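# Remove slotted part from fixture, leave blanks clamped

## Task

Lift the machined piece that has the milled slot out of the fixture and set it down lying flat on the table top, while both unfinished blanks stay clamped in their current positions.

## Robot and tools

Robot: two arms, left_arm (the robot's own left, on the +y side; this is not the image side) and right_arm, each with a parallel gripper and one wrist camera: cam_left_wrist and cam_right_wrist, both 672x504 pixels. The robot stands on the floor at the near edge of the table. A loose object may occasionally get a brief push from outside.

Scene frame, used in results: metres. The origin sits at table-top height (z = 0) above the centre of the robot's foot. +x points forward over the table, +y toward left_arm, +z up. The table surface starts near x = +0.15 and may be turned relative to the robot. Printed positions and orientations can be a few cm or degrees off, worse at long reach.

Gripper axes: fingers point along the gripper's +z and open and close along its y. end_effector_position is the point between the finger pads, about 1 cm short of the tips.

Command layout, shared by execute_actions and move: one row of 14 numbers covers both arms. The first 7 are left_arm: dx, dy, dz, rx, ry, rz, opening. The last 7 are the same for right_arm. Every value must lie in [-1, 1], and the idle arm still needs its 7 numbers. dx..rz are offsets, not poses. They are measured from that arm's Hand target as it stood when the action or move began, along that Hand target's own axes, not the scene axes. For position, 1.0 = 0.6 m. rx, ry, rz form a single rotation vector, where 1.0 = 180 degrees. Opening is absolute: +1 is fully open (0.094 m) and -1 is shut. A 0 in the opening slot is a real command for a half-open gripper. To keep a gripper as it is, resend its current command, shown under "Tool commands".

execute_actions(actions, cameras): actions is a list of actions. Each action is a table of 1 to 15 rows, and each row lasts one control step of 1/30 s. If a table has fewer than 15 rows, its last row holds for the remaining steps. Each row counts from the start pose of its action, not from the row before it. Sending the same offset in a new action moves the arm further again. An empty list just returns the state and images.

move(target, speed, blend, opening_speed, blocking, cameras): drives each gripper along a straight line.
- target: one 14-number row, or a list of up to 15 rows. Every row is an offset from the same starting Hand targets.
- speed: path speed in m/s, from 0.002 to 4.3, default 0.25. Rotation is capped at twice that value in rad/s. Give one value, or one per target.
- blend: in metres; rounds the corners at intermediate targets.
- opening_speed: the gripper's rate per second on the -1..+1 scale, at least 0.2. Use a value near the minimum to close gently.
- blocking: set false to get control back after about 0.5 s while the move keeps running.
A move's paths stop after 10 s even if unfinished. Paths do not avoid obstacles or the other arm. Grippers lag behind the path and can overshoot, more when going fast or when the arm is nearly straight. Keep paths away from an arm's own base, because passing close can flip its shoulder posture. The result adds a "move:" line:
- done: at rest within 10 mm and 2 degrees of the target.
- off_target, moving, held, fault: other endings.
- limits=paced: the pose was clipped. limits=held: a check withheld steps.
"done" does not mean there was no contact.

wait(seconds 0 to 10, cameras): the arms hold their last commands while any running move continues. stop(cameras): brakes a running move. zoom_image(camera, region): region is [x0, y0, x1, y1] in pixels of that camera's latest image, at most 504x504. finished_scene(scene): give the current scene's integer number. This cannot be undone, and the goal must hold with the robot gone.

Result lines:
- end_effector_position and end_effector_quat_wxyz per arm.
- Hand target: the last commanded pose after clipping; new offsets count from here.
- Tool commands.
- grip_measured: finger opening on the -1..+1 scale. The last value in Joint positions is the same opening in metres.
- Joint positions and Joint torques. Torques include the arm's own weight. Positive means toward a larger joint value. Torques 3 and 4 wrap at ±28 N m.
- Joint velocities, which read "within noise" when the arm is still.
- Step readings, only from execute_actions.
- MOTOR HOT and OVER-TEMPERATURE FAULT warnings.

Joint ranges in rad: waist ±2.880, shoulder 0 to 3.142, elbow 0 to 3.019 (straight at 2.964), wrist pitch -1.693 to 1.571, wrist yaw ±1.571, wrist roll ±2.094.

Control behaviour: each step, the commanded orientation is limited to 40 degrees away from the measured one, and position is favoured over orientation. Friction and weight can leave a gripper resting a cm or more off target without any contact. Any new command, even all zeros, asks for the pose again. If the arm still falls short, send the missing distance as an offset. An arm blocked by an object keeps pushing. To stop the push, command a target back past the gripper, or send zeros for all six pose values.

Gripping: with nothing held, grip_measured reads up to about 2.7 mm too wide. On a hard part it can read about 3 mm narrower than the part, or up to about 1.4 mm wider. Once the command is roughly 0.05 below the reading at first contact, the pads squeeze at full force, about 50 to 64 N each. To release, command an opening well above grip_measured.

Avoid:
- dropping the part, or releasing it while it is still moving;
- fast impacts and hard presses;
- any contact or pinch between the two arms, including closing one gripper on the other's fingers;
- anything leaving the table;
- disturbing the clamped blanks.
Holding loads, long reaches and pushing into unreachable poses heat the motors. At 100 °C that arm drops limp for 30 to 60 s or more.

Each tool is called after "Request:" as name(argument=value, ...) on one line, values as JSON.

## Session

Request:
execute_actions(actions=[])

Scene clock: 0.00 s.
left_arm: end_effector_position=(+0.4558, +0.2261, +0.3324) grip_measured=+1.000 end_effector_quat_wxyz=(+0.084, +0.745, +0.623, -0.221) | right_arm: end_effector_position=(+0.3263, -0.1353, +0.2633) grip_measured=+1.000 end_effector_quat_wxyz=(-0.569, +0.542, -0.504, -0.359)
Joint positions: left_arm=[1.231 1.385 1.298 -1.407 0.365 1.598 0.094] | right_arm=[1.947 1.379 0.277 0.904 -1.132 -0.695 0.094]
Joint velocities: within noise
Joint torques (N m): no reading
Heat: left arm: hottest gripper 31 °C; right arm: hottest shoulder 37 °C.
Hand target: left_arm +0.4625, +0.2255, +0.3373; +0.089, +0.746, +0.623, -0.216 | right_arm +0.3293, -0.1349, +0.2638; +0.571, -0.542, +0.503, +0.357
Tool commands: left_gripper/opening=+1.0 right_gripper/opening=+1.0

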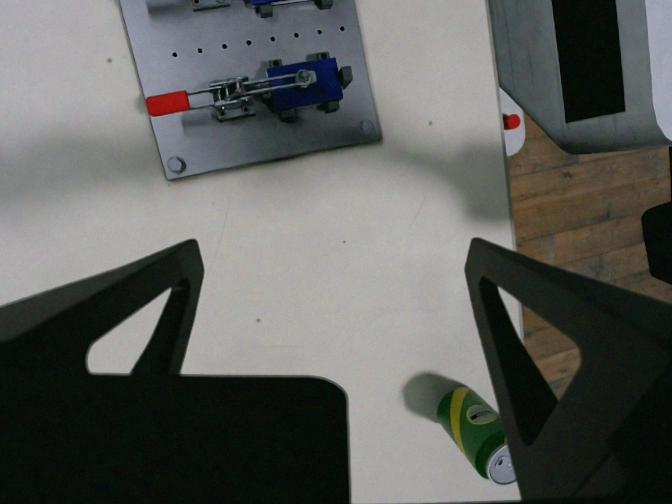

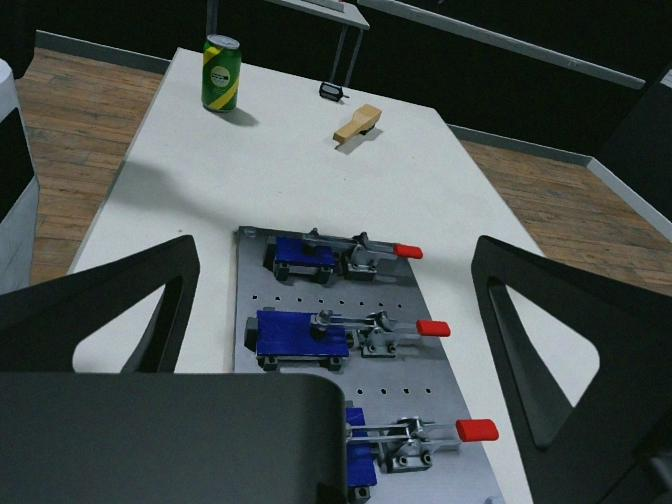

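Request:
zoom_image(camera="cam_right_wrist", region=[220, 210, 520, 504])

Request:
zoom_image(camera="cam_left_wrist", region=[100, 0, 400, 200])

Scaled by 1.680.

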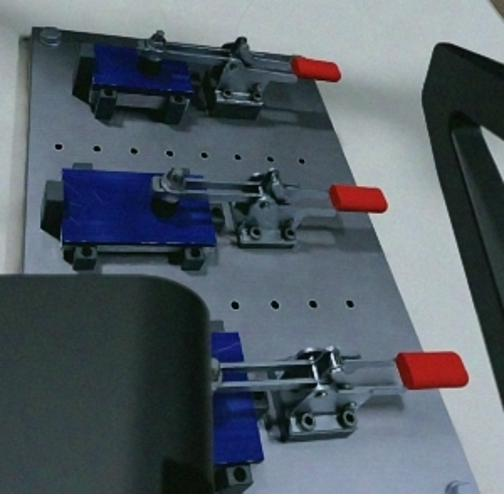

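Scaled by 1.680.

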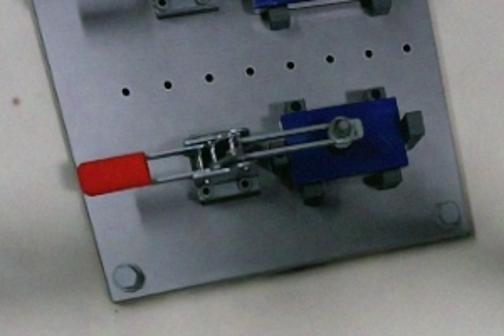

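Request:
move(target=[0,0,0,0,0,0,1,-0.16,-0.04,-0.22,0,0,0,1], speed=0.2)

Scene clock: 8.43 s.
left_arm: end_effector_position=(+0.4558, +0.2261, +0.3324) grip_measured=+1.000 end_effector_quat_wxyz=(+0.084, +0.745, +0.623, -0.221) | right_arm: end_effector_position=(+0.3207, -0.1691, +0.3014) grip_measured=+1.000 end_effector_quat_wxyz=(-0.585, +0.539, -0.489, -0.357)
Joint positions: left_arm=[1.231 1.385 1.298 -1.407 0.365 1.598 0.094] | right_arm=[1.827 1.171 0.254 0.756 -1.263 -0.695 0.094]
Joint velocities: within noise
Joint torques (N m): left_arm=[-2.2 -15.5 9.37 0.39 0.32 0] | right_arm=[0.26 -5.19 4.51 1.44 -0.1 -0.03]
Heat: left arm: hottest elbow 31 °C; right arm: hottest shoulder 37 °C.
Hand target: left_arm +0.4625, +0.2255, +0.3373; +0.089, +0.746, +0.623, -0.216 | right_arm +0.3199, -0.1645, +0.2985; +0.583, -0.541, +0.486, +0.362 (not the last commanded pose)
Off the commanded pose: left_arm 0.008 m, 1 deg | right_arm 0.114 m, 2 deg.
move: held (right_arm; a check stopped the path); limits=held
pose unreachable (right arm): on one or more control steps of this call, first in action 0 (counted from 0), this arm could not follow its commanded pose, so it was not sent that pose on those steps. It may still have moved: this result reports where it is.
cause: moving toward the commanded pose would bring two parts of the arm too close to each other (its wrist (the part past joint 4) and its wrist camera, with joints 5 (wrist yaw) and 6 (wrist roll) between them).

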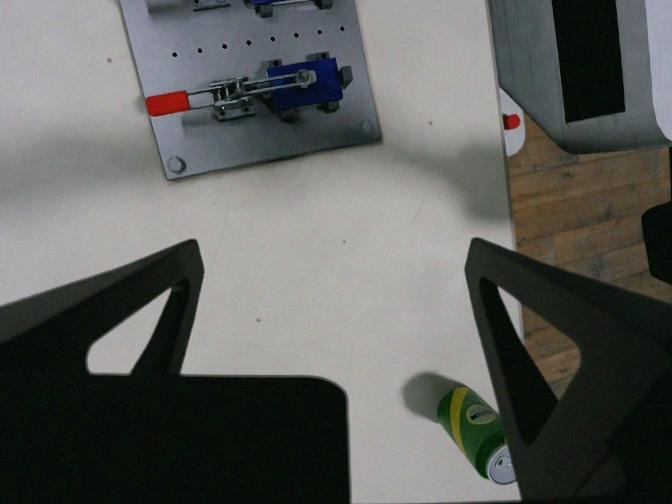

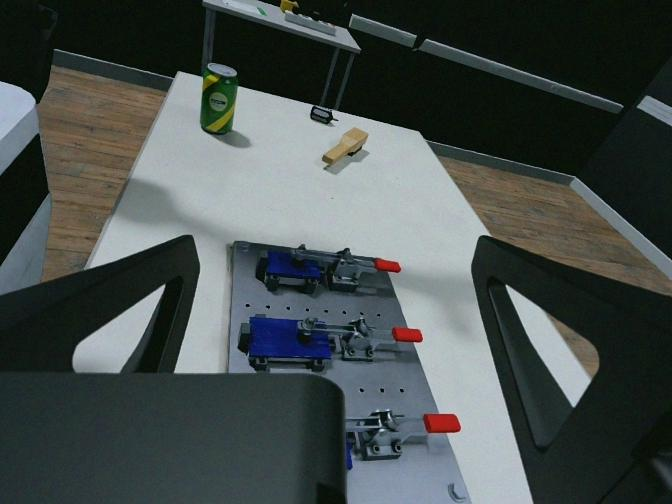

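Request:
move(target=[-0.06,-0.0645,-0.017,-0.058,0.140,-0.056,1,-0.034,-0.044,-0.09,-0.110,0.469,0.027,1], speed=0.3)

Scene clock: 17.63 s.
left_arm: end_effector_position=(+0.4280, +0.2045, +0.3614) grip_measured=+1.000 end_effector_quat_wxyz=(-0.003, +0.709, +0.705, +0.000) | right_arm: end_effector_position=(+0.3189, -0.2291, +0.3187) grip_measured=+1.000 end_effector_quat_wxyz=(+0.007, +0.708, -0.706, -0.002)
Joint positions: left_arm=[0.939 1.248 1.239 -1.358 -0.152 1.115 0.094] | right_arm=[2.279 1.005 0.884 -1.268 0.164 -1.036 0.094]
Joint velocities: within noise
Joint torques (N m): left_arm=[-3.19 -15.03 7.73 0.36 -0.08 -0.12] | right_arm=[0.79 -6.24 10.47 -0.57 0.11 0.11]
Heat: left arm: hottest elbow 31 °C; right arm: hottest shoulder 37 °C.
Hand target: left_arm +0.4224, +0.2055, +0.3672; +0.000, +0.707, +0.707, +0.002 | right_arm +0.3299, -0.2195, +0.3284; +0.000, +0.708, -0.707, -0.001
Off the commanded pose: left_arm 0.008 m, 0 deg | right_arm 0.018 m, 1 deg.
move: off_target (right_arm)

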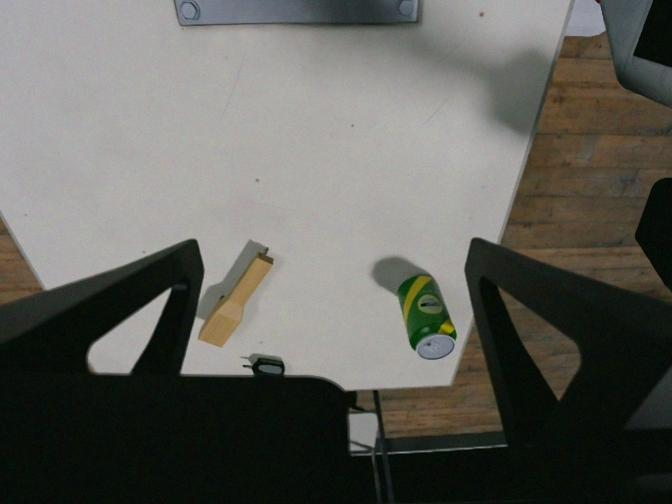

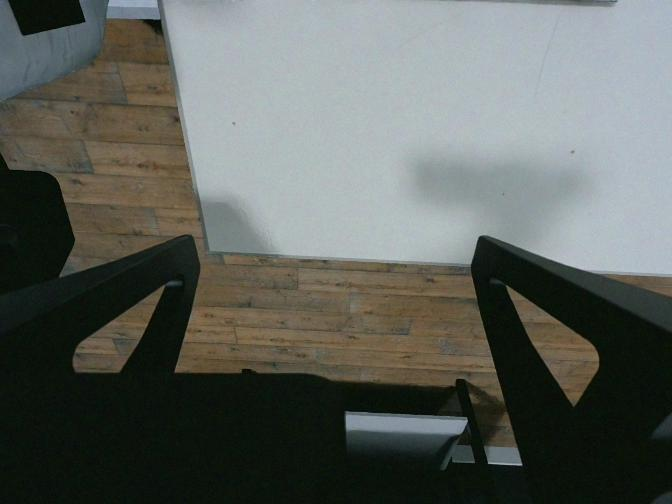

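Request:
move(target=[-0.2,0,0,0,0,0,1,0.217,0.083,-0.083,0,0,0,1], speed=0.3)

Scene clock: 20.73 s.
left_arm: end_effector_position=(+0.4108, +0.0932, +0.3587) grip_measured=+1.000 end_effector_quat_wxyz=(-0.007, +0.712, +0.702, +0.000) | right_arm: end_effector_position=(+0.2813, -0.3465, +0.3767) grip_measured=+1.000 end_effector_quat_wxyz=(-0.002, +0.707, -0.707, +0.000)
Joint positions: left_arm=[0.681 1.397 1.349 -1.374 -0.198 0.864 0.094] | right_arm=[1.864 0.716 0.873 -1.478 0.07 -1.443 0.094]
Joint velocities: within noise
Joint torques (N m): left_arm=[-3.72 -13.39 12.16 0.23 -0.1 -0.12] | right_arm=[-2.43 -4.72 8.16 -0.62 -0.05 -0.14]
Heat: left arm: hottest elbow 31 °C; right arm: hottest shoulder 37 °C.
Hand target: left_arm +0.4223, +0.0854, +0.3669; +0.000, +0.707, +0.707, +0.002 | right_arm +0.2803, -0.3498, +0.3781; +0.000, +0.707, -0.707, -0.001
Off the commanded pose: left_arm 0.016 m, 1 deg | right_arm 0.004 m, 0 deg.
move: off_target (left_arm)

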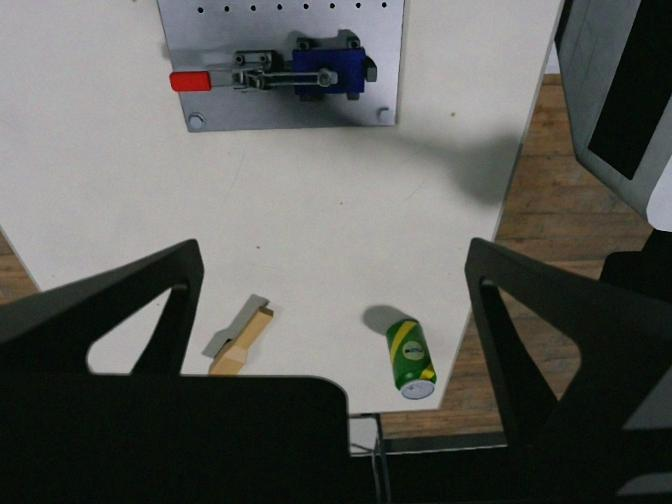

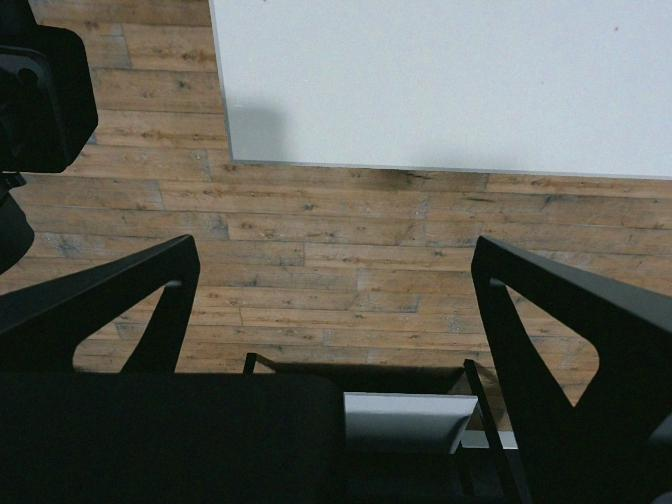

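Request:
move(target=[-0.142,0.04,0.02,0,-0.211,0,1,0,0,0,0,0,0,1], speed=0.3)

Scene clock: 36.57 s.
left_arm: end_effector_position=(+0.4425, -0.0024, +0.3543) grip_measured=+1.000 end_effector_quat_wxyz=(+0.222, +0.672, +0.668, -0.230) | right_arm: end_effector_position=(+0.2813, -0.3465, +0.3767) grip_measured=+1.000 end_effector_quat_wxyz=(-0.003, +0.708, -0.707, +0.000)
Joint positions: left_arm=[0.763 1.397 1.243 -0.858 0.349 0.909 0.094] | right_arm=[1.864 0.716 0.873 -1.478 0.07 -1.444 0.094]
Joint velocities: within noise
Joint torques (N m): left_arm=[-2.9 -16.32 7.97 2.17 0.46 0.01] | right_arm=[-2.37 -4.78 8.13 -0.62 -0.05 -0.15]
Heat: left arm: hottest elbow 33 °C; right arm: hottest shoulder 37 °C.
Hand target: left_arm +0.4462, +0.0002, +0.3546; +0.230, +0.669, +0.669, -0.229 | right_arm +0.2803, -0.3498, +0.3781; +0.000, +0.707, -0.707, -0.001
Off the commanded pose: left_arm 0.005 m, 1 deg | right_arm 0.004 m, 0 deg.
move: done

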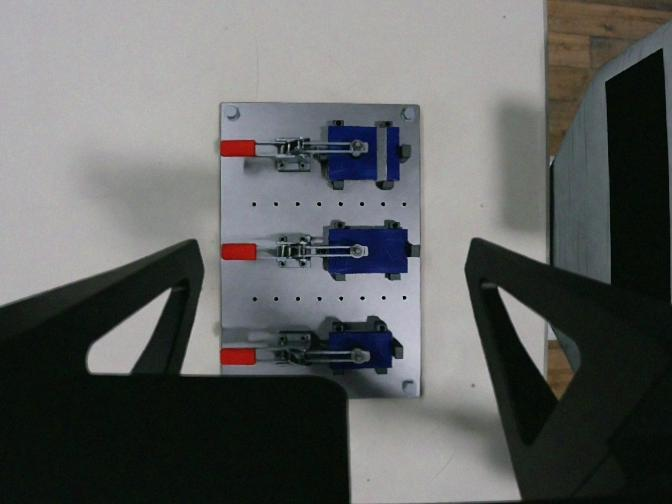

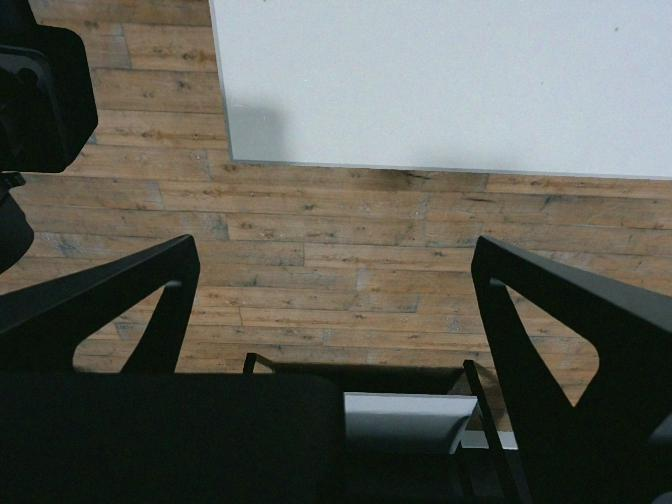

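Request:
zoom_image(camera="cam_left_wrist", region=[210, 90, 430, 250])

Request:
zoom_image(camera="cam_left_wrist", region=[210, 220, 430, 400])

Scaled by 2.291.

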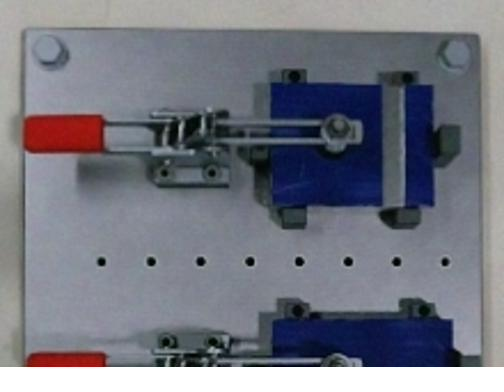

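Scaled by 2.291.

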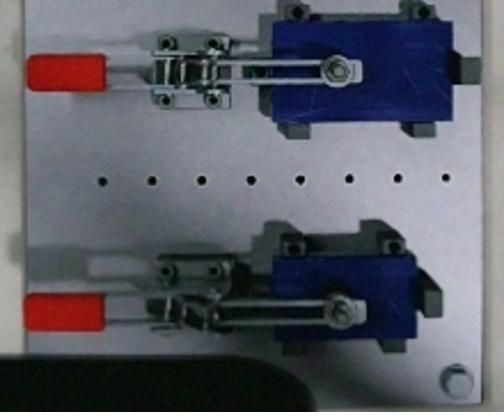

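Request:
move(target=[0.308,0,-0.283,0,0.211,0,1,-0.30,-0.233,0.13,0.165,-0.165,0.480,1], speed=0.35)

Scene clock: 58.03 s.
left_arm: end_effector_position=(+0.4393, +0.2465, +0.3576) grip_measured=+1.000 end_effector_quat_wxyz=(-0.015, +0.707, +0.707, -0.008) | right_arm: end_effector_position=(+0.4151, -0.1805, +0.2984) grip_measured=+1.000 end_effector_quat_wxyz=(-0.321, +0.003, -0.947, +0.007)
Joint positions: left_arm=[1.061 1.247 1.243 -1.377 -0.123 1.227 0.094] | right_arm=[2.407 1.039 0.696 -0.466 0.554 0.436 0.094]
Joint velocities: within noise
Joint torques (N m): left_arm=[-1.79 -15.33 10.65 0.16 -0.08 0.11] | right_arm=[1.03 -6.65 8.81 1.29 0.4 0.08]
Heat: left arm: hottest elbow 32 °C; right arm: hottest shoulder 37 °C.
Hand target: left_arm +0.4463, +0.2504, +0.3756; +0.000, +0.707, +0.707, +0.001 | right_arm +0.4199, -0.1696, +0.3002; +0.325, +0.000, +0.946, +0.001
Off the commanded pose: left_arm 0.020 m, 2 deg | right_arm 0.012 m, 1 deg.
move: off_target (left_arm, right_arm)

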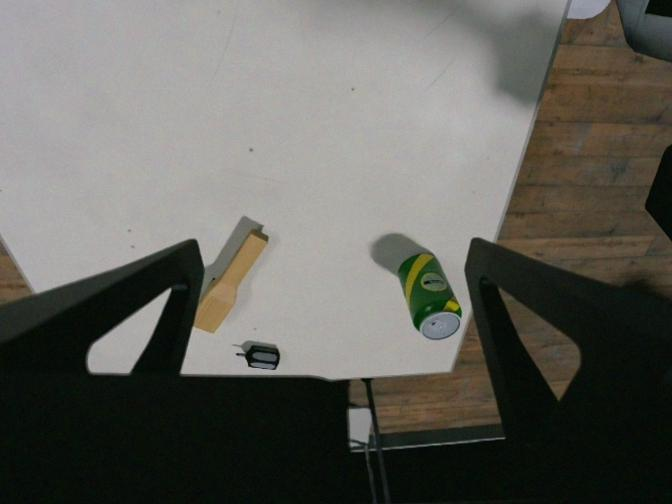

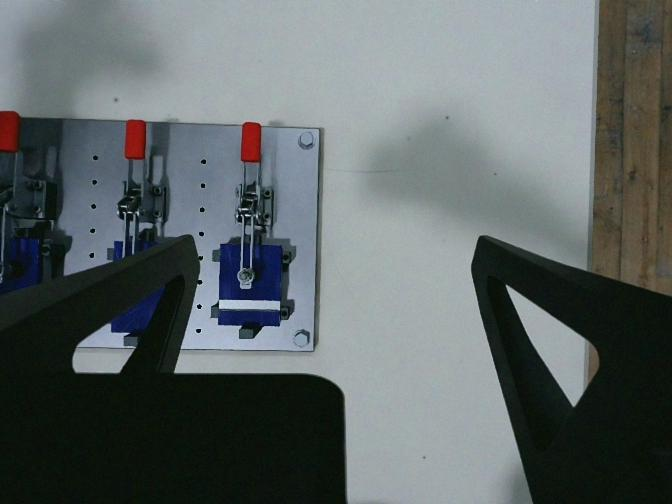

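Request:
zoom_image(camera="cam_right_wrist", region=[190, 110, 340, 360])

Scaled by 2.016.

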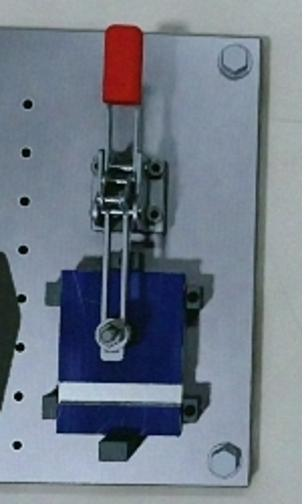

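Request:
move(target=[0,0,0,0,0,0,1,-0.004,0.135,0.299,0,0.211,0,1], speed=0.2, cameras=["cam_right_wrist"])

Scene clock: 64.70 s.
left_arm: end_effector_position=(+0.4393, +0.2466, +0.3576) grip_measured=+1.000 end_effector_quat_wxyz=(-0.015, +0.707, +0.707, -0.008) | right_arm: end_effector_position=(+0.5192, -0.0862, +0.1683) grip_measured=+1.000 end_effector_quat_wxyz=(-0.003, +0.015, -1.000, -0.003)
Joint positions: left_arm=[1.061 1.247 1.243 -1.377 -0.123 1.227 0.094] | right_arm=[2.27 1.782 1.383 -0.966 0.16 0.495 0.094]
Joint velocities: within noise
Joint torques (N m): left_arm=[-1.79 -15.21 10.65 0.14 -0.06 0.11] | right_arm=[0.26 -16.73 9.13 -0.53 0.08 0.1]
Heat: left arm: hottest elbow 33 °C; right arm: hottest shoulder 37 °C.
Hand target: left_arm +0.4463, +0.2504, +0.3756; +0.000, +0.707, +0.707, +0.001 | right_arm +0.5319, -0.0885, +0.1602; -0.001, +0.000, +1.000, +0.000
Off the commanded pose: left_arm 0.020 m, 2 deg | right_arm 0.015 m, 2 deg.
move: off_target (left_arm, right_arm)
Images, in order (width x height): cam_right_wrist 672x504.

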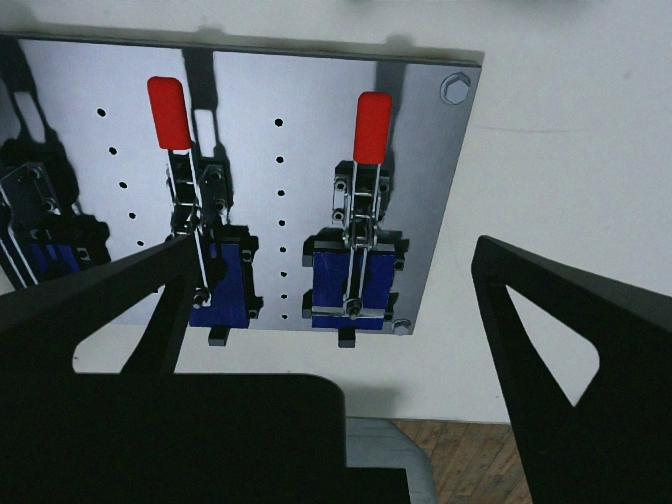

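Request:
move(target=[0,0,0,0,0,0,1,-0.018,-0.037,0.097,0,0,0,0.3], speed=0.15, cameras=["cam_right_wrist"])

Scene clock: 70.10 s.
left_arm: end_effector_position=(+0.4393, +0.2466, +0.3576) grip_measured=+1.000 end_effector_quat_wxyz=(-0.015, +0.707, +0.707, -0.008) | right_arm: end_effector_position=(+0.5408, -0.1065, +0.1186) grip_measured=+0.302 end_effector_quat_wxyz=(-0.007, -0.002, -1.000, -0.005)
Joint positions: left_arm=[1.061 1.247 1.243 -1.377 -0.123 1.227 0.094] | right_arm=[2.205 1.866 1.383 -0.864 0.148 0.465 0.061]
Joint velocities: within noise
Joint torques (N m): left_arm=[-1.79 -15.21 10.62 0.16 -0.07 0.11] | right_arm=[0.56 -17.67 6.61 0.18 0.09 -0.14]
Heat: left arm: hottest elbow 33 °C; right arm: hottest shoulder 37 °C.
Hand target: left_arm +0.4463, +0.2504, +0.3756; +0.000, +0.707, +0.707, +0.001 | right_arm +0.5426, -0.1106, +0.1019; -0.001, +0.000, +1.000, +0.000
Off the commanded pose: left_arm 0.020 m, 2 deg | right_arm 0.017 m, 1 deg.
move: off_target (left_arm, right_arm)
Images, in order (width x height): cam_right_wrist 672x504.

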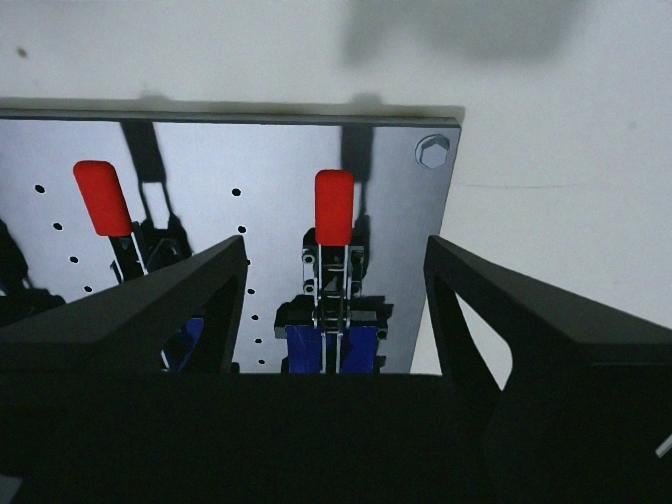

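Request:
move(target=[0,0,0,0,0,0,1,0.018,0,0.07,0,0,0,0.1], speed=0.1, cameras=["cam_right_wrist"])

Scene clock: 72.60 s.
left_arm: end_effector_position=(+0.4393, +0.2467, +0.3576) grip_measured=+1.000 end_effector_quat_wxyz=(-0.015, +0.707, +0.707, -0.008) | right_arm: end_effector_position=(+0.5337, -0.1031, +0.0784) grip_measured=+0.102 end_effector_quat_wxyz=(-0.010, -0.001, -1.000, -0.007)
Joint positions: left_arm=[1.061 1.247 1.243 -1.377 -0.123 1.227 0.094] | right_arm=[2.205 1.924 1.35 -0.766 0.147 0.461 0.052]
Joint velocities: within noise
Joint torques (N m): left_arm=[-1.96 -15.27 10.63 0.16 -0.06 0.11] | right_arm=[0.44 -18.08 5.75 0.21 0.09 -0.15]
Heat: left arm: hottest elbow 33 °C; right arm: hottest shoulder 37 °C.
Hand target: left_arm +0.4463, +0.2505, +0.3756; +0.000, +0.707, +0.707, +0.002 | right_arm +0.5317, -0.1105, +0.0599; -0.001, -0.001, +1.000, +0.000
Off the commanded pose: left_arm 0.020 m, 2 deg | right_arm 0.020 m, 1 deg.
move: off_target (left_arm, right_arm)
Images, in order (width x height): cam_right_wrist 672x504.

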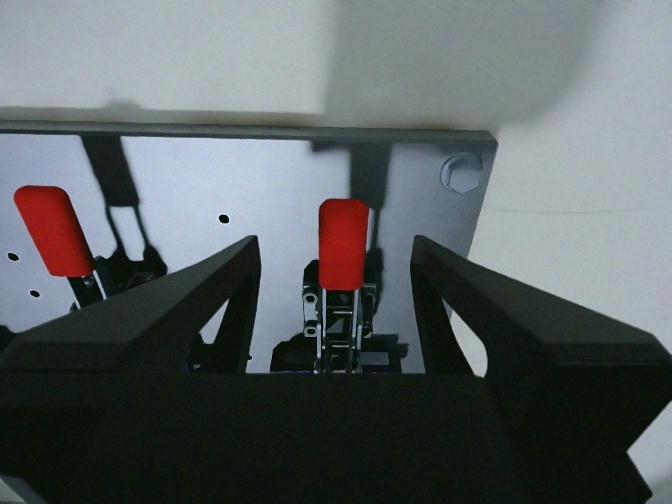

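Request:
move(target=[0,0,0,0,0,0,1,0.005,-0.005,0.032,0,0,0,0.0], speed=0.1, cameras=["cam_right_wrist"])

Scene clock: 75.57 s.
left_arm: end_effector_position=(+0.4393, +0.2467, +0.3576) grip_measured=+1.000 end_effector_quat_wxyz=(-0.015, +0.707, +0.707, -0.008) | right_arm: end_effector_position=(+0.5327, -0.1029, +0.0627) grip_measured=+0.002 end_effector_quat_wxyz=(-0.013, +0.000, -1.000, -0.009)
Joint positions: left_arm=[1.061 1.247 1.243 -1.377 -0.123 1.227 0.094] | right_arm=[2.202 1.949 1.34 -0.723 0.146 0.455 0.047]
Joint velocities: within noise
Joint torques (N m): left_arm=[-1.85 -15.27 10.63 0.14 -0.06 0.1] | right_arm=[0.09 -17.32 5.26 0.14 0.09 -0.16]
Heat: left arm: hottest elbow 33 °C; right arm: hottest shoulder 37 °C.
Hand target: left_arm +0.4463, +0.2505, +0.3756; +0.000, +0.707, +0.707, +0.002 | right_arm +0.5286, -0.1136, +0.0406; -0.001, +0.000, +1.000, +0.000
Off the commanded pose: left_arm 0.020 m, 2 deg | right_arm 0.025 m, 2 deg.
move: off_target (left_arm, right_arm)
Images, in order (width x height): cam_right_wrist 672x504.

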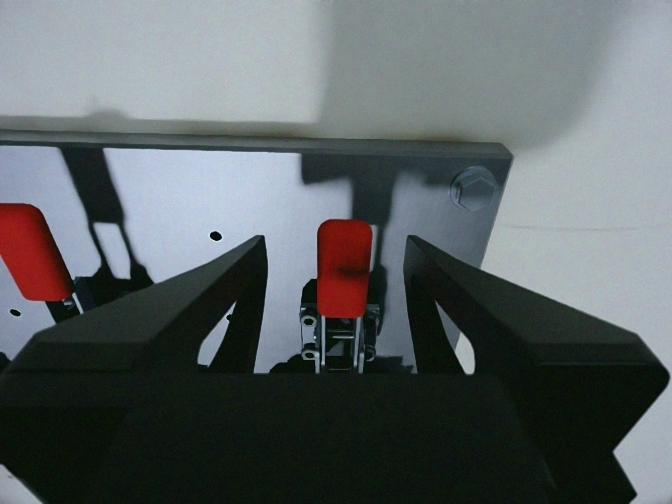

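Request:
move(target=[0,0,0,0,0,0,1,0,-0.003,0,0,0,0,-0.62], speed=0.1, opening_speed=0.5, cameras=["cam_right_wrist"])

Scene clock: 78.63 s.
left_arm: end_effector_position=(+0.4393, +0.2467, +0.3576) grip_measured=+1.000 end_effector_quat_wxyz=(-0.015, +0.708, +0.706, -0.008) | right_arm: end_effector_position=(+0.5337, -0.1050, +0.0624) grip_measured=-0.615 end_effector_quat_wxyz=(-0.013, +0.000, -1.000, -0.008)
Joint positions: left_arm=[1.061 1.247 1.243 -1.377 -0.123 1.228 0.094] | right_arm=[2.197 1.949 1.34 -0.723 0.145 0.452 0.018]
Joint velocities: within noise
Joint torques (N m): left_arm=[-1.67 -15.27 10.62 0.16 -0.06 0.1] | right_arm=[0.09 -17.55 5.07 0.25 0.09 -0.14]
Heat: left arm: hottest elbow 33 °C; right arm: hottest shoulder 37 °C.
Hand target: left_arm +0.4463, +0.2505, +0.3756; +0.000, +0.707, +0.707, +0.002 | right_arm +0.5286, -0.1152, +0.0407; -0.001, +0.000, +1.000, +0.001
Off the commanded pose: left_arm 0.020 m, 2 deg | right_arm 0.025 m, 2 deg.
move: off_target (left_arm, right_arm)
Images, in order (width x height): cam_right_wrist 672x504.

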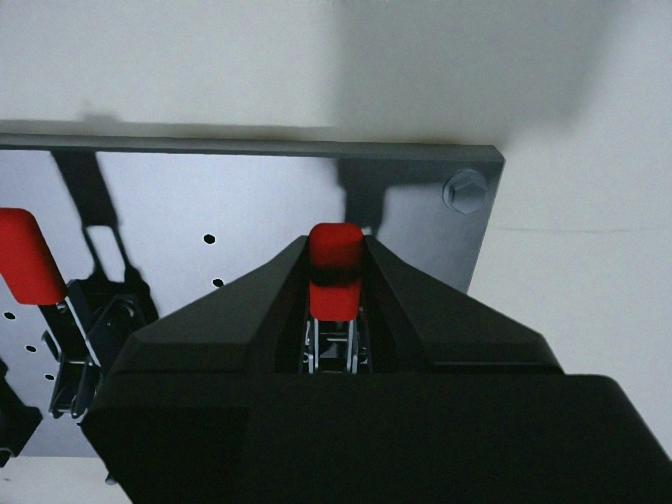

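Request:
move(target=[0,0,0,0,0,0,1,0,0,0,0,0,0,-0.72], speed=0.1, opening_speed=0.3, cameras=["cam_right_wrist"])

Scene clock: 80.03 s.
left_arm: end_effector_position=(+0.4393, +0.2467, +0.3576) grip_measured=+1.000 end_effector_quat_wxyz=(-0.015, +0.708, +0.706, -0.008) | right_arm: end_effector_position=(+0.5335, -0.1051, +0.0623) grip_measured=-0.661 end_effector_quat_wxyz=(-0.013, +0.000, -1.000, -0.008)
Joint positions: left_arm=[1.061 1.247 1.243 -1.377 -0.123 1.228 0.094] | right_arm=[2.197 1.949 1.339 -0.723 0.145 0.452 0.016]
Joint velocities: within noise
Joint torques (N m): left_arm=[-1.73 -15.15 10.65 0.13 -0.06 0.11] | right_arm=[0.21 -17.55 5.09 0.27 0.09 -0.14]
Heat: left arm: hottest elbow 33 °C; right arm: hottest shoulder 37 °C.
Hand target: left_arm +0.4463, +0.2504, +0.3756; +0.000, +0.707, +0.707, +0.002 | right_arm +0.5287, -0.1152, +0.0407; -0.001, +0.000, +1.000, +0.001
Off the commanded pose: left_arm 0.020 m, 2 deg | right_arm 0.024 m, 2 deg.
move: off_target (left_arm, right_arm)
Images, in order (width x height): cam_right_wrist 672x504.

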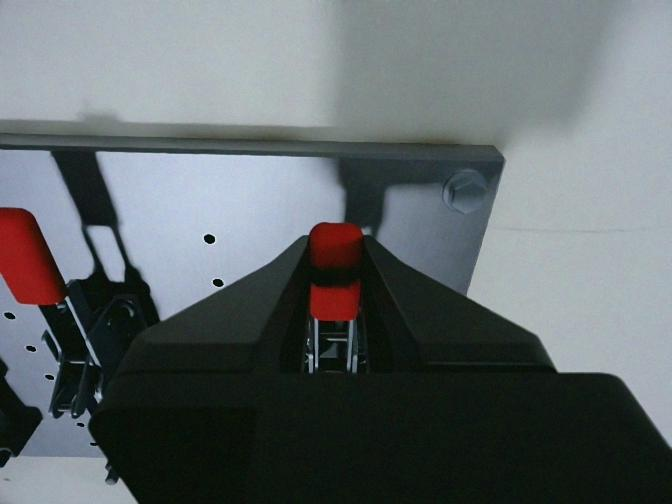

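Request:
move(target=[0,0,0,0,0,0,1,0.003,0,-0.06,0,-0.044,0,-0.78], speed=0.08, cameras=["cam_right_wrist"])

Scene clock: 84.13 s.
left_arm: end_effector_position=(+0.4393, +0.2467, +0.3576) grip_measured=+1.000 end_effector_quat_wxyz=(-0.015, +0.708, +0.706, -0.008) | right_arm: end_effector_position=(+0.5312, -0.1075, +0.0624) grip_measured=-0.662 end_effector_quat_wxyz=(-0.066, -0.003, -0.998, -0.008)
Joint positions: left_arm=[1.061 1.247 1.243 -1.377 -0.123 1.228 0.094] | right_arm=[2.21 1.908 1.246 -0.575 0.195 0.452 0.016]
Joint velocities: within noise
Joint torques (N m): left_arm=[-1.79 -15.21 10.65 0.17 -0.06 0.11] | right_arm=[1.49 -22.89 3.79 -0.69 0.78 -0.09]
Heat: left arm: hottest elbow 33 °C; right arm: hottest shoulder 37 °C.
Hand target: left_arm +0.4463, +0.2504, +0.3756; +0.000, +0.707, +0.707, +0.002 | right_arm +0.5270, -0.1152, +0.0768; +0.068, +0.000, +0.998, +0.001
Off the commanded pose: left_arm 0.020 m, 2 deg | right_arm 0.017 m, 1 deg.
move: off_target (left_arm, right_arm)
Images, in order (width x height): cam_right_wrist 672x504.

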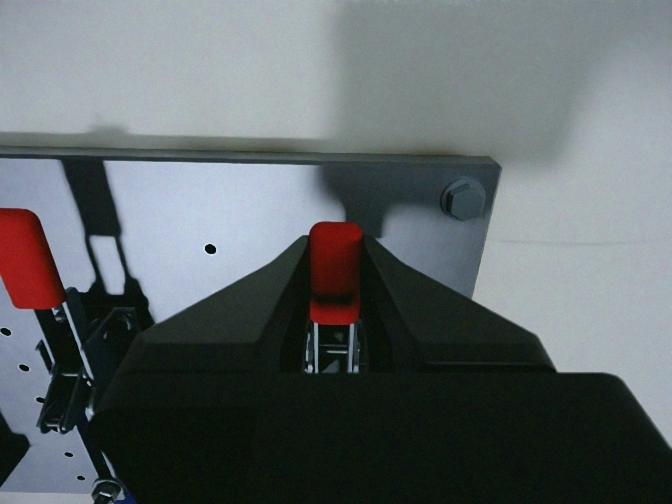

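Request:
move(target=[0,0,0,0,0,0,1,0.003,0,-0.04,0,-0.03,0,-0.85], speed=0.08, cameras=["cam_right_wrist"])

Scene clock: 85.83 s.
left_arm: end_effector_position=(+0.4393, +0.2467, +0.3576) grip_measured=+1.000 end_effector_quat_wxyz=(-0.015, +0.708, +0.706, -0.008) | right_arm: end_effector_position=(+0.5207, -0.1076, +0.0834) grip_measured=-0.663 end_effector_quat_wxyz=(-0.107, +0.002, -0.994, -0.005)
Joint positions: left_arm=[1.061 1.247 1.243 -1.377 -0.123 1.228 0.094] | right_arm=[2.238 1.832 1.158 -0.496 0.246 0.452 0.016]
Joint velocities: within noise
Joint torques (N m): left_arm=[-1.73 -15.27 10.63 0.16 -0.06 0.1] | right_arm=[0.97 -22.18 4.31 -0.4 0.73 -0.06]
Heat: left arm: hottest elbow 33 °C; right arm: hottest shoulder 38 °C.
Hand target: left_arm +0.4463, +0.2504, +0.3756; +0.000, +0.707, +0.707, +0.002 | right_arm +0.5219, -0.1153, +0.1002; +0.115, +0.000, +0.993, +0.001
Off the commanded pose: left_arm 0.020 m, 2 deg | right_arm 0.019 m, 1 deg.
move: off_target (left_arm, right_arm)
Images, in order (width x height): cam_right_wrist 672x504.

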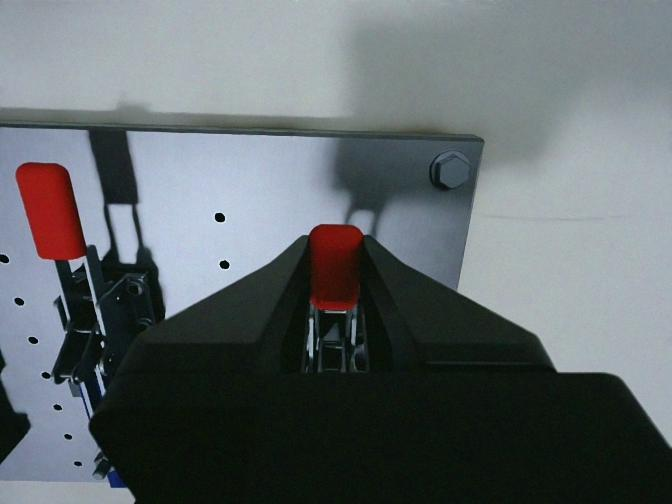

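Request:
move(target=[0,0,0,0,0,0,1,0.02,0,-0.032,0,-0.05,0,-0.85], speed=0.08, cameras=["cam_right_wrist"])

Scene clock: 89.27 s.
left_arm: end_effector_position=(+0.4393, +0.2467, +0.3576) grip_measured=+1.000 end_effector_quat_wxyz=(-0.015, +0.708, +0.706, -0.008) | right_arm: end_effector_position=(+0.5022, -0.1073, +0.0987) grip_measured=-0.667 end_effector_quat_wxyz=(-0.180, +0.003, -0.984, -0.005)
Joint positions: left_arm=[1.061 1.247 1.243 -1.377 -0.123 1.228 0.094] | right_arm=[2.284 1.749 1.01 -0.303 0.331 0.452 0.016]
Joint velocities: within noise
Joint torques (N m): left_arm=[-1.79 -15.27 10.65 0.14 -0.06 0.11] | right_arm=[0.85 -20.72 4.34 0.24 0.91 -0.1]
Heat: left arm: hottest elbow 33 °C; right arm: hottest shoulder 38 °C.
Hand target: left_arm +0.4463, +0.2504, +0.3756; +0.000, +0.707, +0.707, +0.002 | right_arm +0.5059, -0.1152, +0.1162; +0.193, +0.000, +0.981, +0.001
Off the commanded pose: left_arm 0.020 m, 2 deg | right_arm 0.020 m, 2 deg.
move: off_target (left_arm, right_arm)
Images, in order (width x height): cam_right_wrist 672x504.

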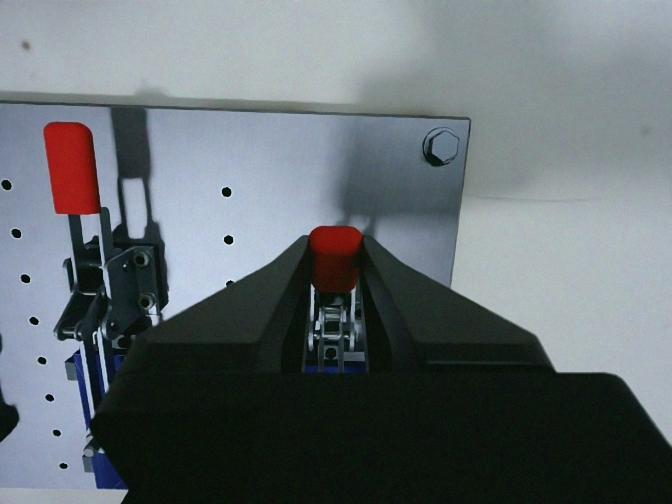

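Request:
move(target=[0,0,0,0,0,0,1,0.0225,0,-0.02,0,-0.05,0,-0.85], speed=0.08, cameras=["cam_right_wrist"])

Scene clock: 91.87 s.
left_arm: end_effector_position=(+0.4393, +0.2467, +0.3576) grip_measured=+1.000 end_effector_quat_wxyz=(-0.015, +0.708, +0.706, -0.008) | right_arm: end_effector_position=(+0.4838, -0.1078, +0.1041) grip_measured=-0.671 end_effector_quat_wxyz=(-0.253, +0.002, -0.968, -0.005)
Joint positions: left_arm=[1.061 1.247 1.243 -1.377 -0.123 1.228 0.094] | right_arm=[2.328 1.709 0.872 -0.076 0.421 0.439 0.015]
Joint velocities: within noise
Joint torques (N m): left_arm=[-1.73 -15.21 10.62 0.14 -0.05 0.1] | right_arm=[0.73 -19.37 3.96 0.7 1.1 -0.17]
Heat: left arm: hottest elbow 33 °C; right arm: hottest shoulder 38 °C.
Hand target: left_arm +0.4463, +0.2504, +0.3756; +0.000, +0.707, +0.707, +0.002 | right_arm +0.4890, -0.1154, +0.1224; +0.269, +0.000, +0.963, +0.001
Off the commanded pose: left_arm 0.020 m, 2 deg | right_arm 0.020 m, 2 deg.
move: off_target (left_arm, right_arm)
Images, in order (width x height): cam_right_wrist 672x504.

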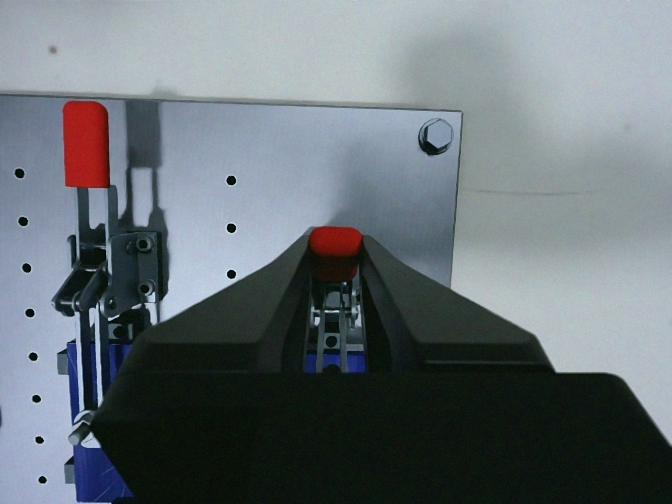

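Request:
zoom_image(camera="cam_right_wrist", region=[260, 200, 410, 380])

Scaled by 2.800.

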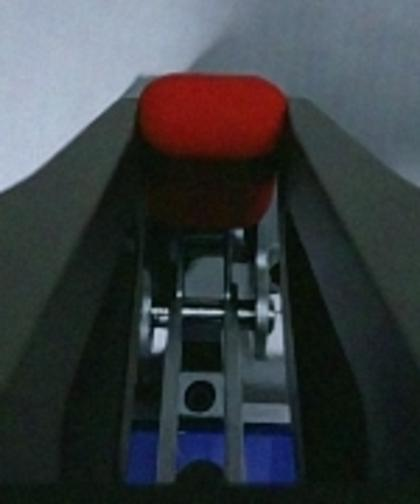

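Request:
move(target=[0,0,0.217,0,-0.444,0,1,0,0,0,0,0,0,-0.85], speed=0.35)

Scene clock: 99.93 s.
left_arm: end_effector_position=(+0.4484, +0.2496, +0.2585) grip_measured=+1.000 end_effector_quat_wxyz=(+0.437, +0.539, +0.579, -0.428) | right_arm: end_effector_position=(+0.4838, -0.1078, +0.1041) grip_measured=-0.671 end_effector_quat_wxyz=(-0.253, +0.002, -0.968, -0.005)
Joint positions: left_arm=[1.553 1.556 0.961 -1.053 1.296 1.891 0.094] | right_arm=[2.328 1.709 0.871 -0.075 0.421 0.439 0.015]
Joint velocities: within noise
Joint torques (N m): left_arm=[-1.61 -16.85 5.35 0.42 0.45 -0.11] | right_arm=[0.85 -19.43 3.9 0.62 1.09 -0.15]
Heat: left arm: hottest elbow 33 °C; right arm: hottest shoulder 38 °C.
Hand target: left_arm +0.4506, +0.2488, +0.2666; +0.440, +0.544, +0.577, -0.421 (not the last commanded pose) | right_arm +0.4889, -0.1154, +0.1224; +0.269, +0.000, +0.963, +0.001
Off the commanded pose: left_arm 0.013 m, 5 deg | right_arm 0.020 m, 2 deg.
move: held (left_arm; a check stopped the path), off_target (right_arm); limits=held
pose unreachable (left arm): on one or more control steps of this call, first in action 0 (counted from 0), this arm could not follow its commanded pose, so it was not sent that pose on those steps. It may still have moved: this result reports where it is.
cause: moving toward the commanded pose would bring two parts of the arm too close to each other (its wrist (the part past joint 4) and its wrist camera, with joints 5 (wrist yaw) and 6 (wrist roll) between them).

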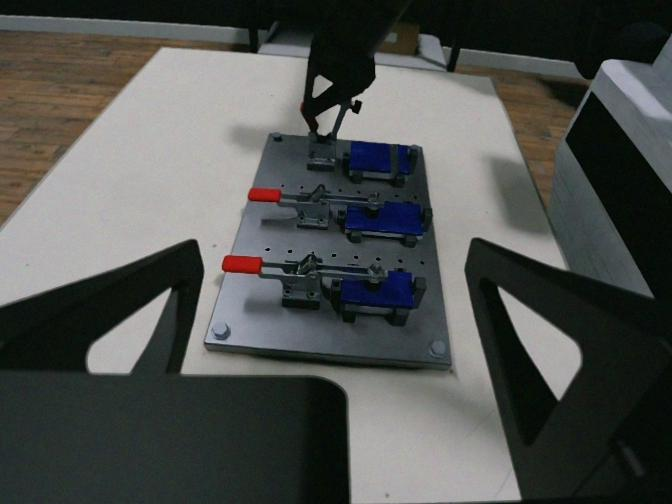

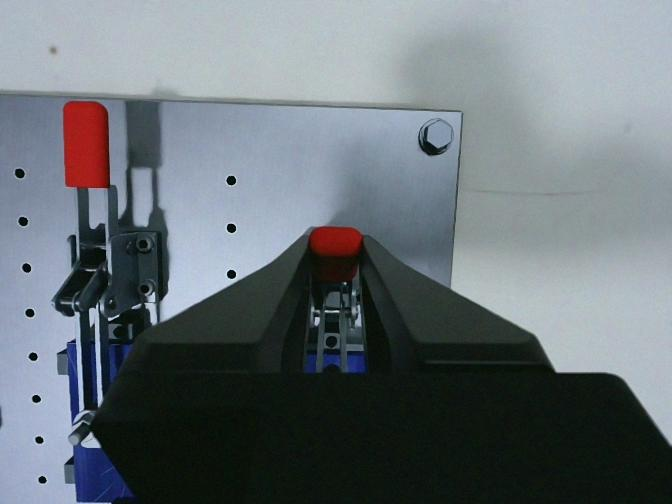

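Very useful view. Zooming in.

Request:
zoom_image(camera="cam_left_wrist", region=[250, 20, 450, 200])

Scaled by 2.520.

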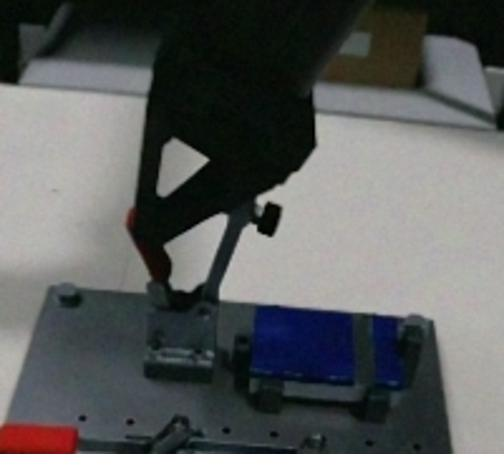

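Request:
move(target=[0,0,0,0,0,0,1,0.0128,0,-0.0078,0,0.09,0,-0.85], speed=0.08)

Request:
zoom_image(camera="cam_left_wrist", region=[250, 20, 450, 200])

Scene clock: 108.10 s.
left_arm: end_effector_position=(+0.4484, +0.2496, +0.2585) grip_measured=+1.000 end_effector_quat_wxyz=(+0.437, +0.539, +0.580, -0.428) | right_arm: end_effector_position=(+0.4687, -0.1071, +0.1078) grip_measured=-0.676 end_effector_quat_wxyz=(-0.129, +0.015, -0.991, -0.007)
Joint positions: left_arm=[1.553 1.555 0.961 -1.053 1.295 1.889 0.094] | right_arm=[2.305 1.703 0.989 -0.427 0.288 0.477 0.015]
Joint velocities: within noise
Joint torques (N m): left_arm=[-1.67 -16.91 5.35 0.46 0.46 -0.11] | right_arm=[-0.03 -18.32 6.86 -1.52 0.6 0.09]
Heat: left arm: hottest elbow 33 °C; right arm: hottest shoulder 38 °C.
Hand target: left_arm +0.4506, +0.2488, +0.2667; +0.440, +0.544, +0.577, -0.421 | right_arm +0.4798, -0.1153, +0.1223; +0.131, +0.000, +0.991, +0.001
Off the commanded pose: left_arm 0.008 m, 1 deg | right_arm 0.020 m, 2 deg.
move: off_target (right_arm)

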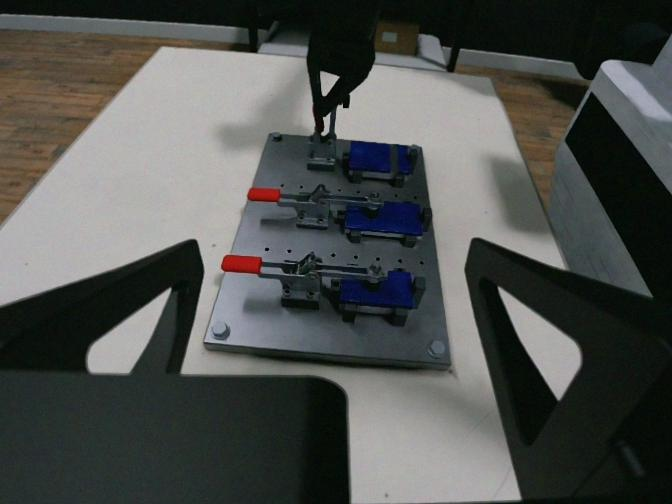

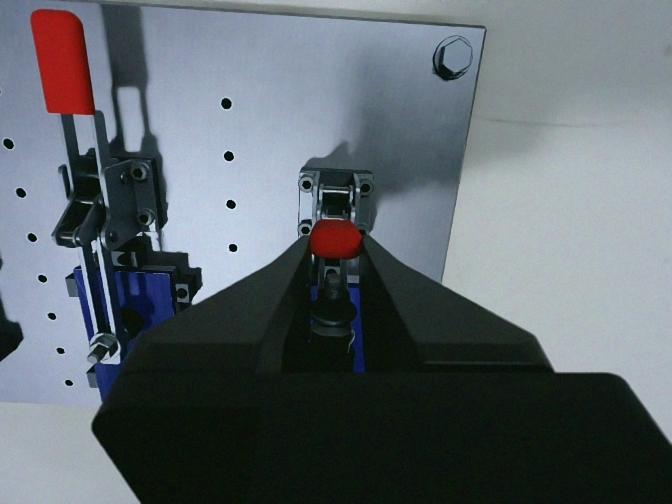

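Scaled by 2.520.

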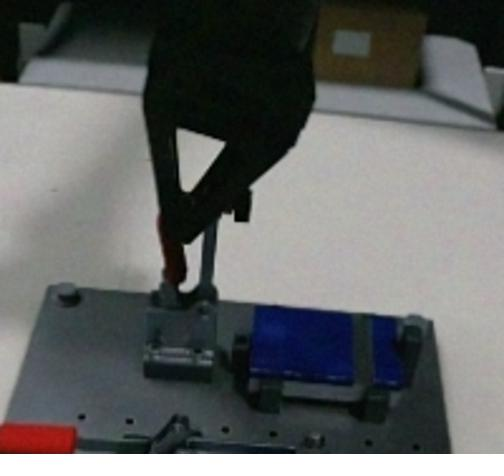

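Request:
move(target=[0,0,0,0,0,0,1,0,0,0,0,0,0,-0.1], speed=0.08, opening_speed=0.6)

Request:
zoom_image(camera="cam_left_wrist", region=[250, 20, 450, 200])

Scene clock: 110.63 s.
left_arm: end_effector_position=(+0.4484, +0.2496, +0.2585) grip_measured=+1.000 end_effector_quat_wxyz=(+0.437, +0.539, +0.580, -0.428) | right_arm: end_effector_position=(+0.4641, -0.1123, +0.1103) grip_measured=-0.103 end_effector_quat_wxyz=(-0.119, +0.017, -0.993, +0.003)
Joint positions: left_arm=[1.553 1.555 0.961 -1.053 1.295 1.888 0.094] | right_arm=[2.305 1.694 0.99 -0.465 0.296 0.478 0.042]
Joint velocities: within noise
Joint torques (N m): left_arm=[-1.61 -17.03 5.34 0.46 0.47 -0.11] | right_arm=[-0.09 -17.61 6.84 -0.17 0.3 0.09]
Heat: left arm: hottest elbow 33 °C; right arm: hottest shoulder 38 °C.
Hand target: left_arm +0.4506, +0.2488, +0.2666; +0.440, +0.544, +0.576, -0.421 | right_arm +0.4799, -0.1154, +0.1223; +0.131, +0.000, +0.991, +0.001
Off the commanded pose: left_arm 0.008 m, 1 deg | right_arm 0.020 m, 2 deg.
move: off_target (right_arm)

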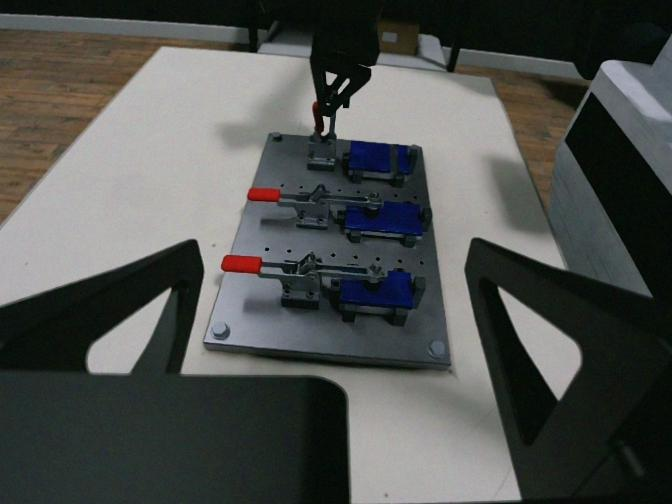

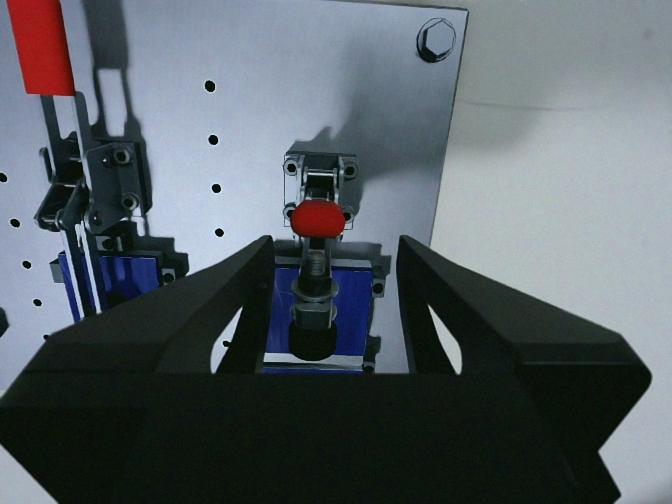

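Scaled by 2.520.

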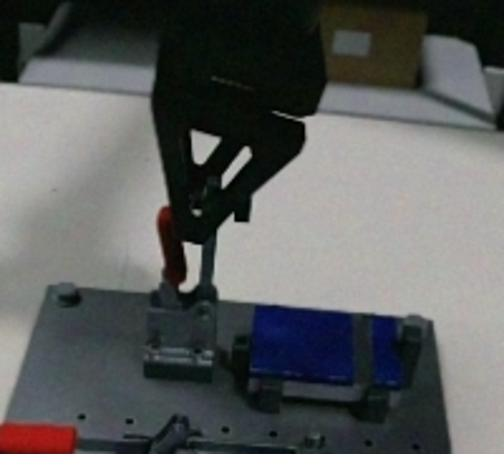

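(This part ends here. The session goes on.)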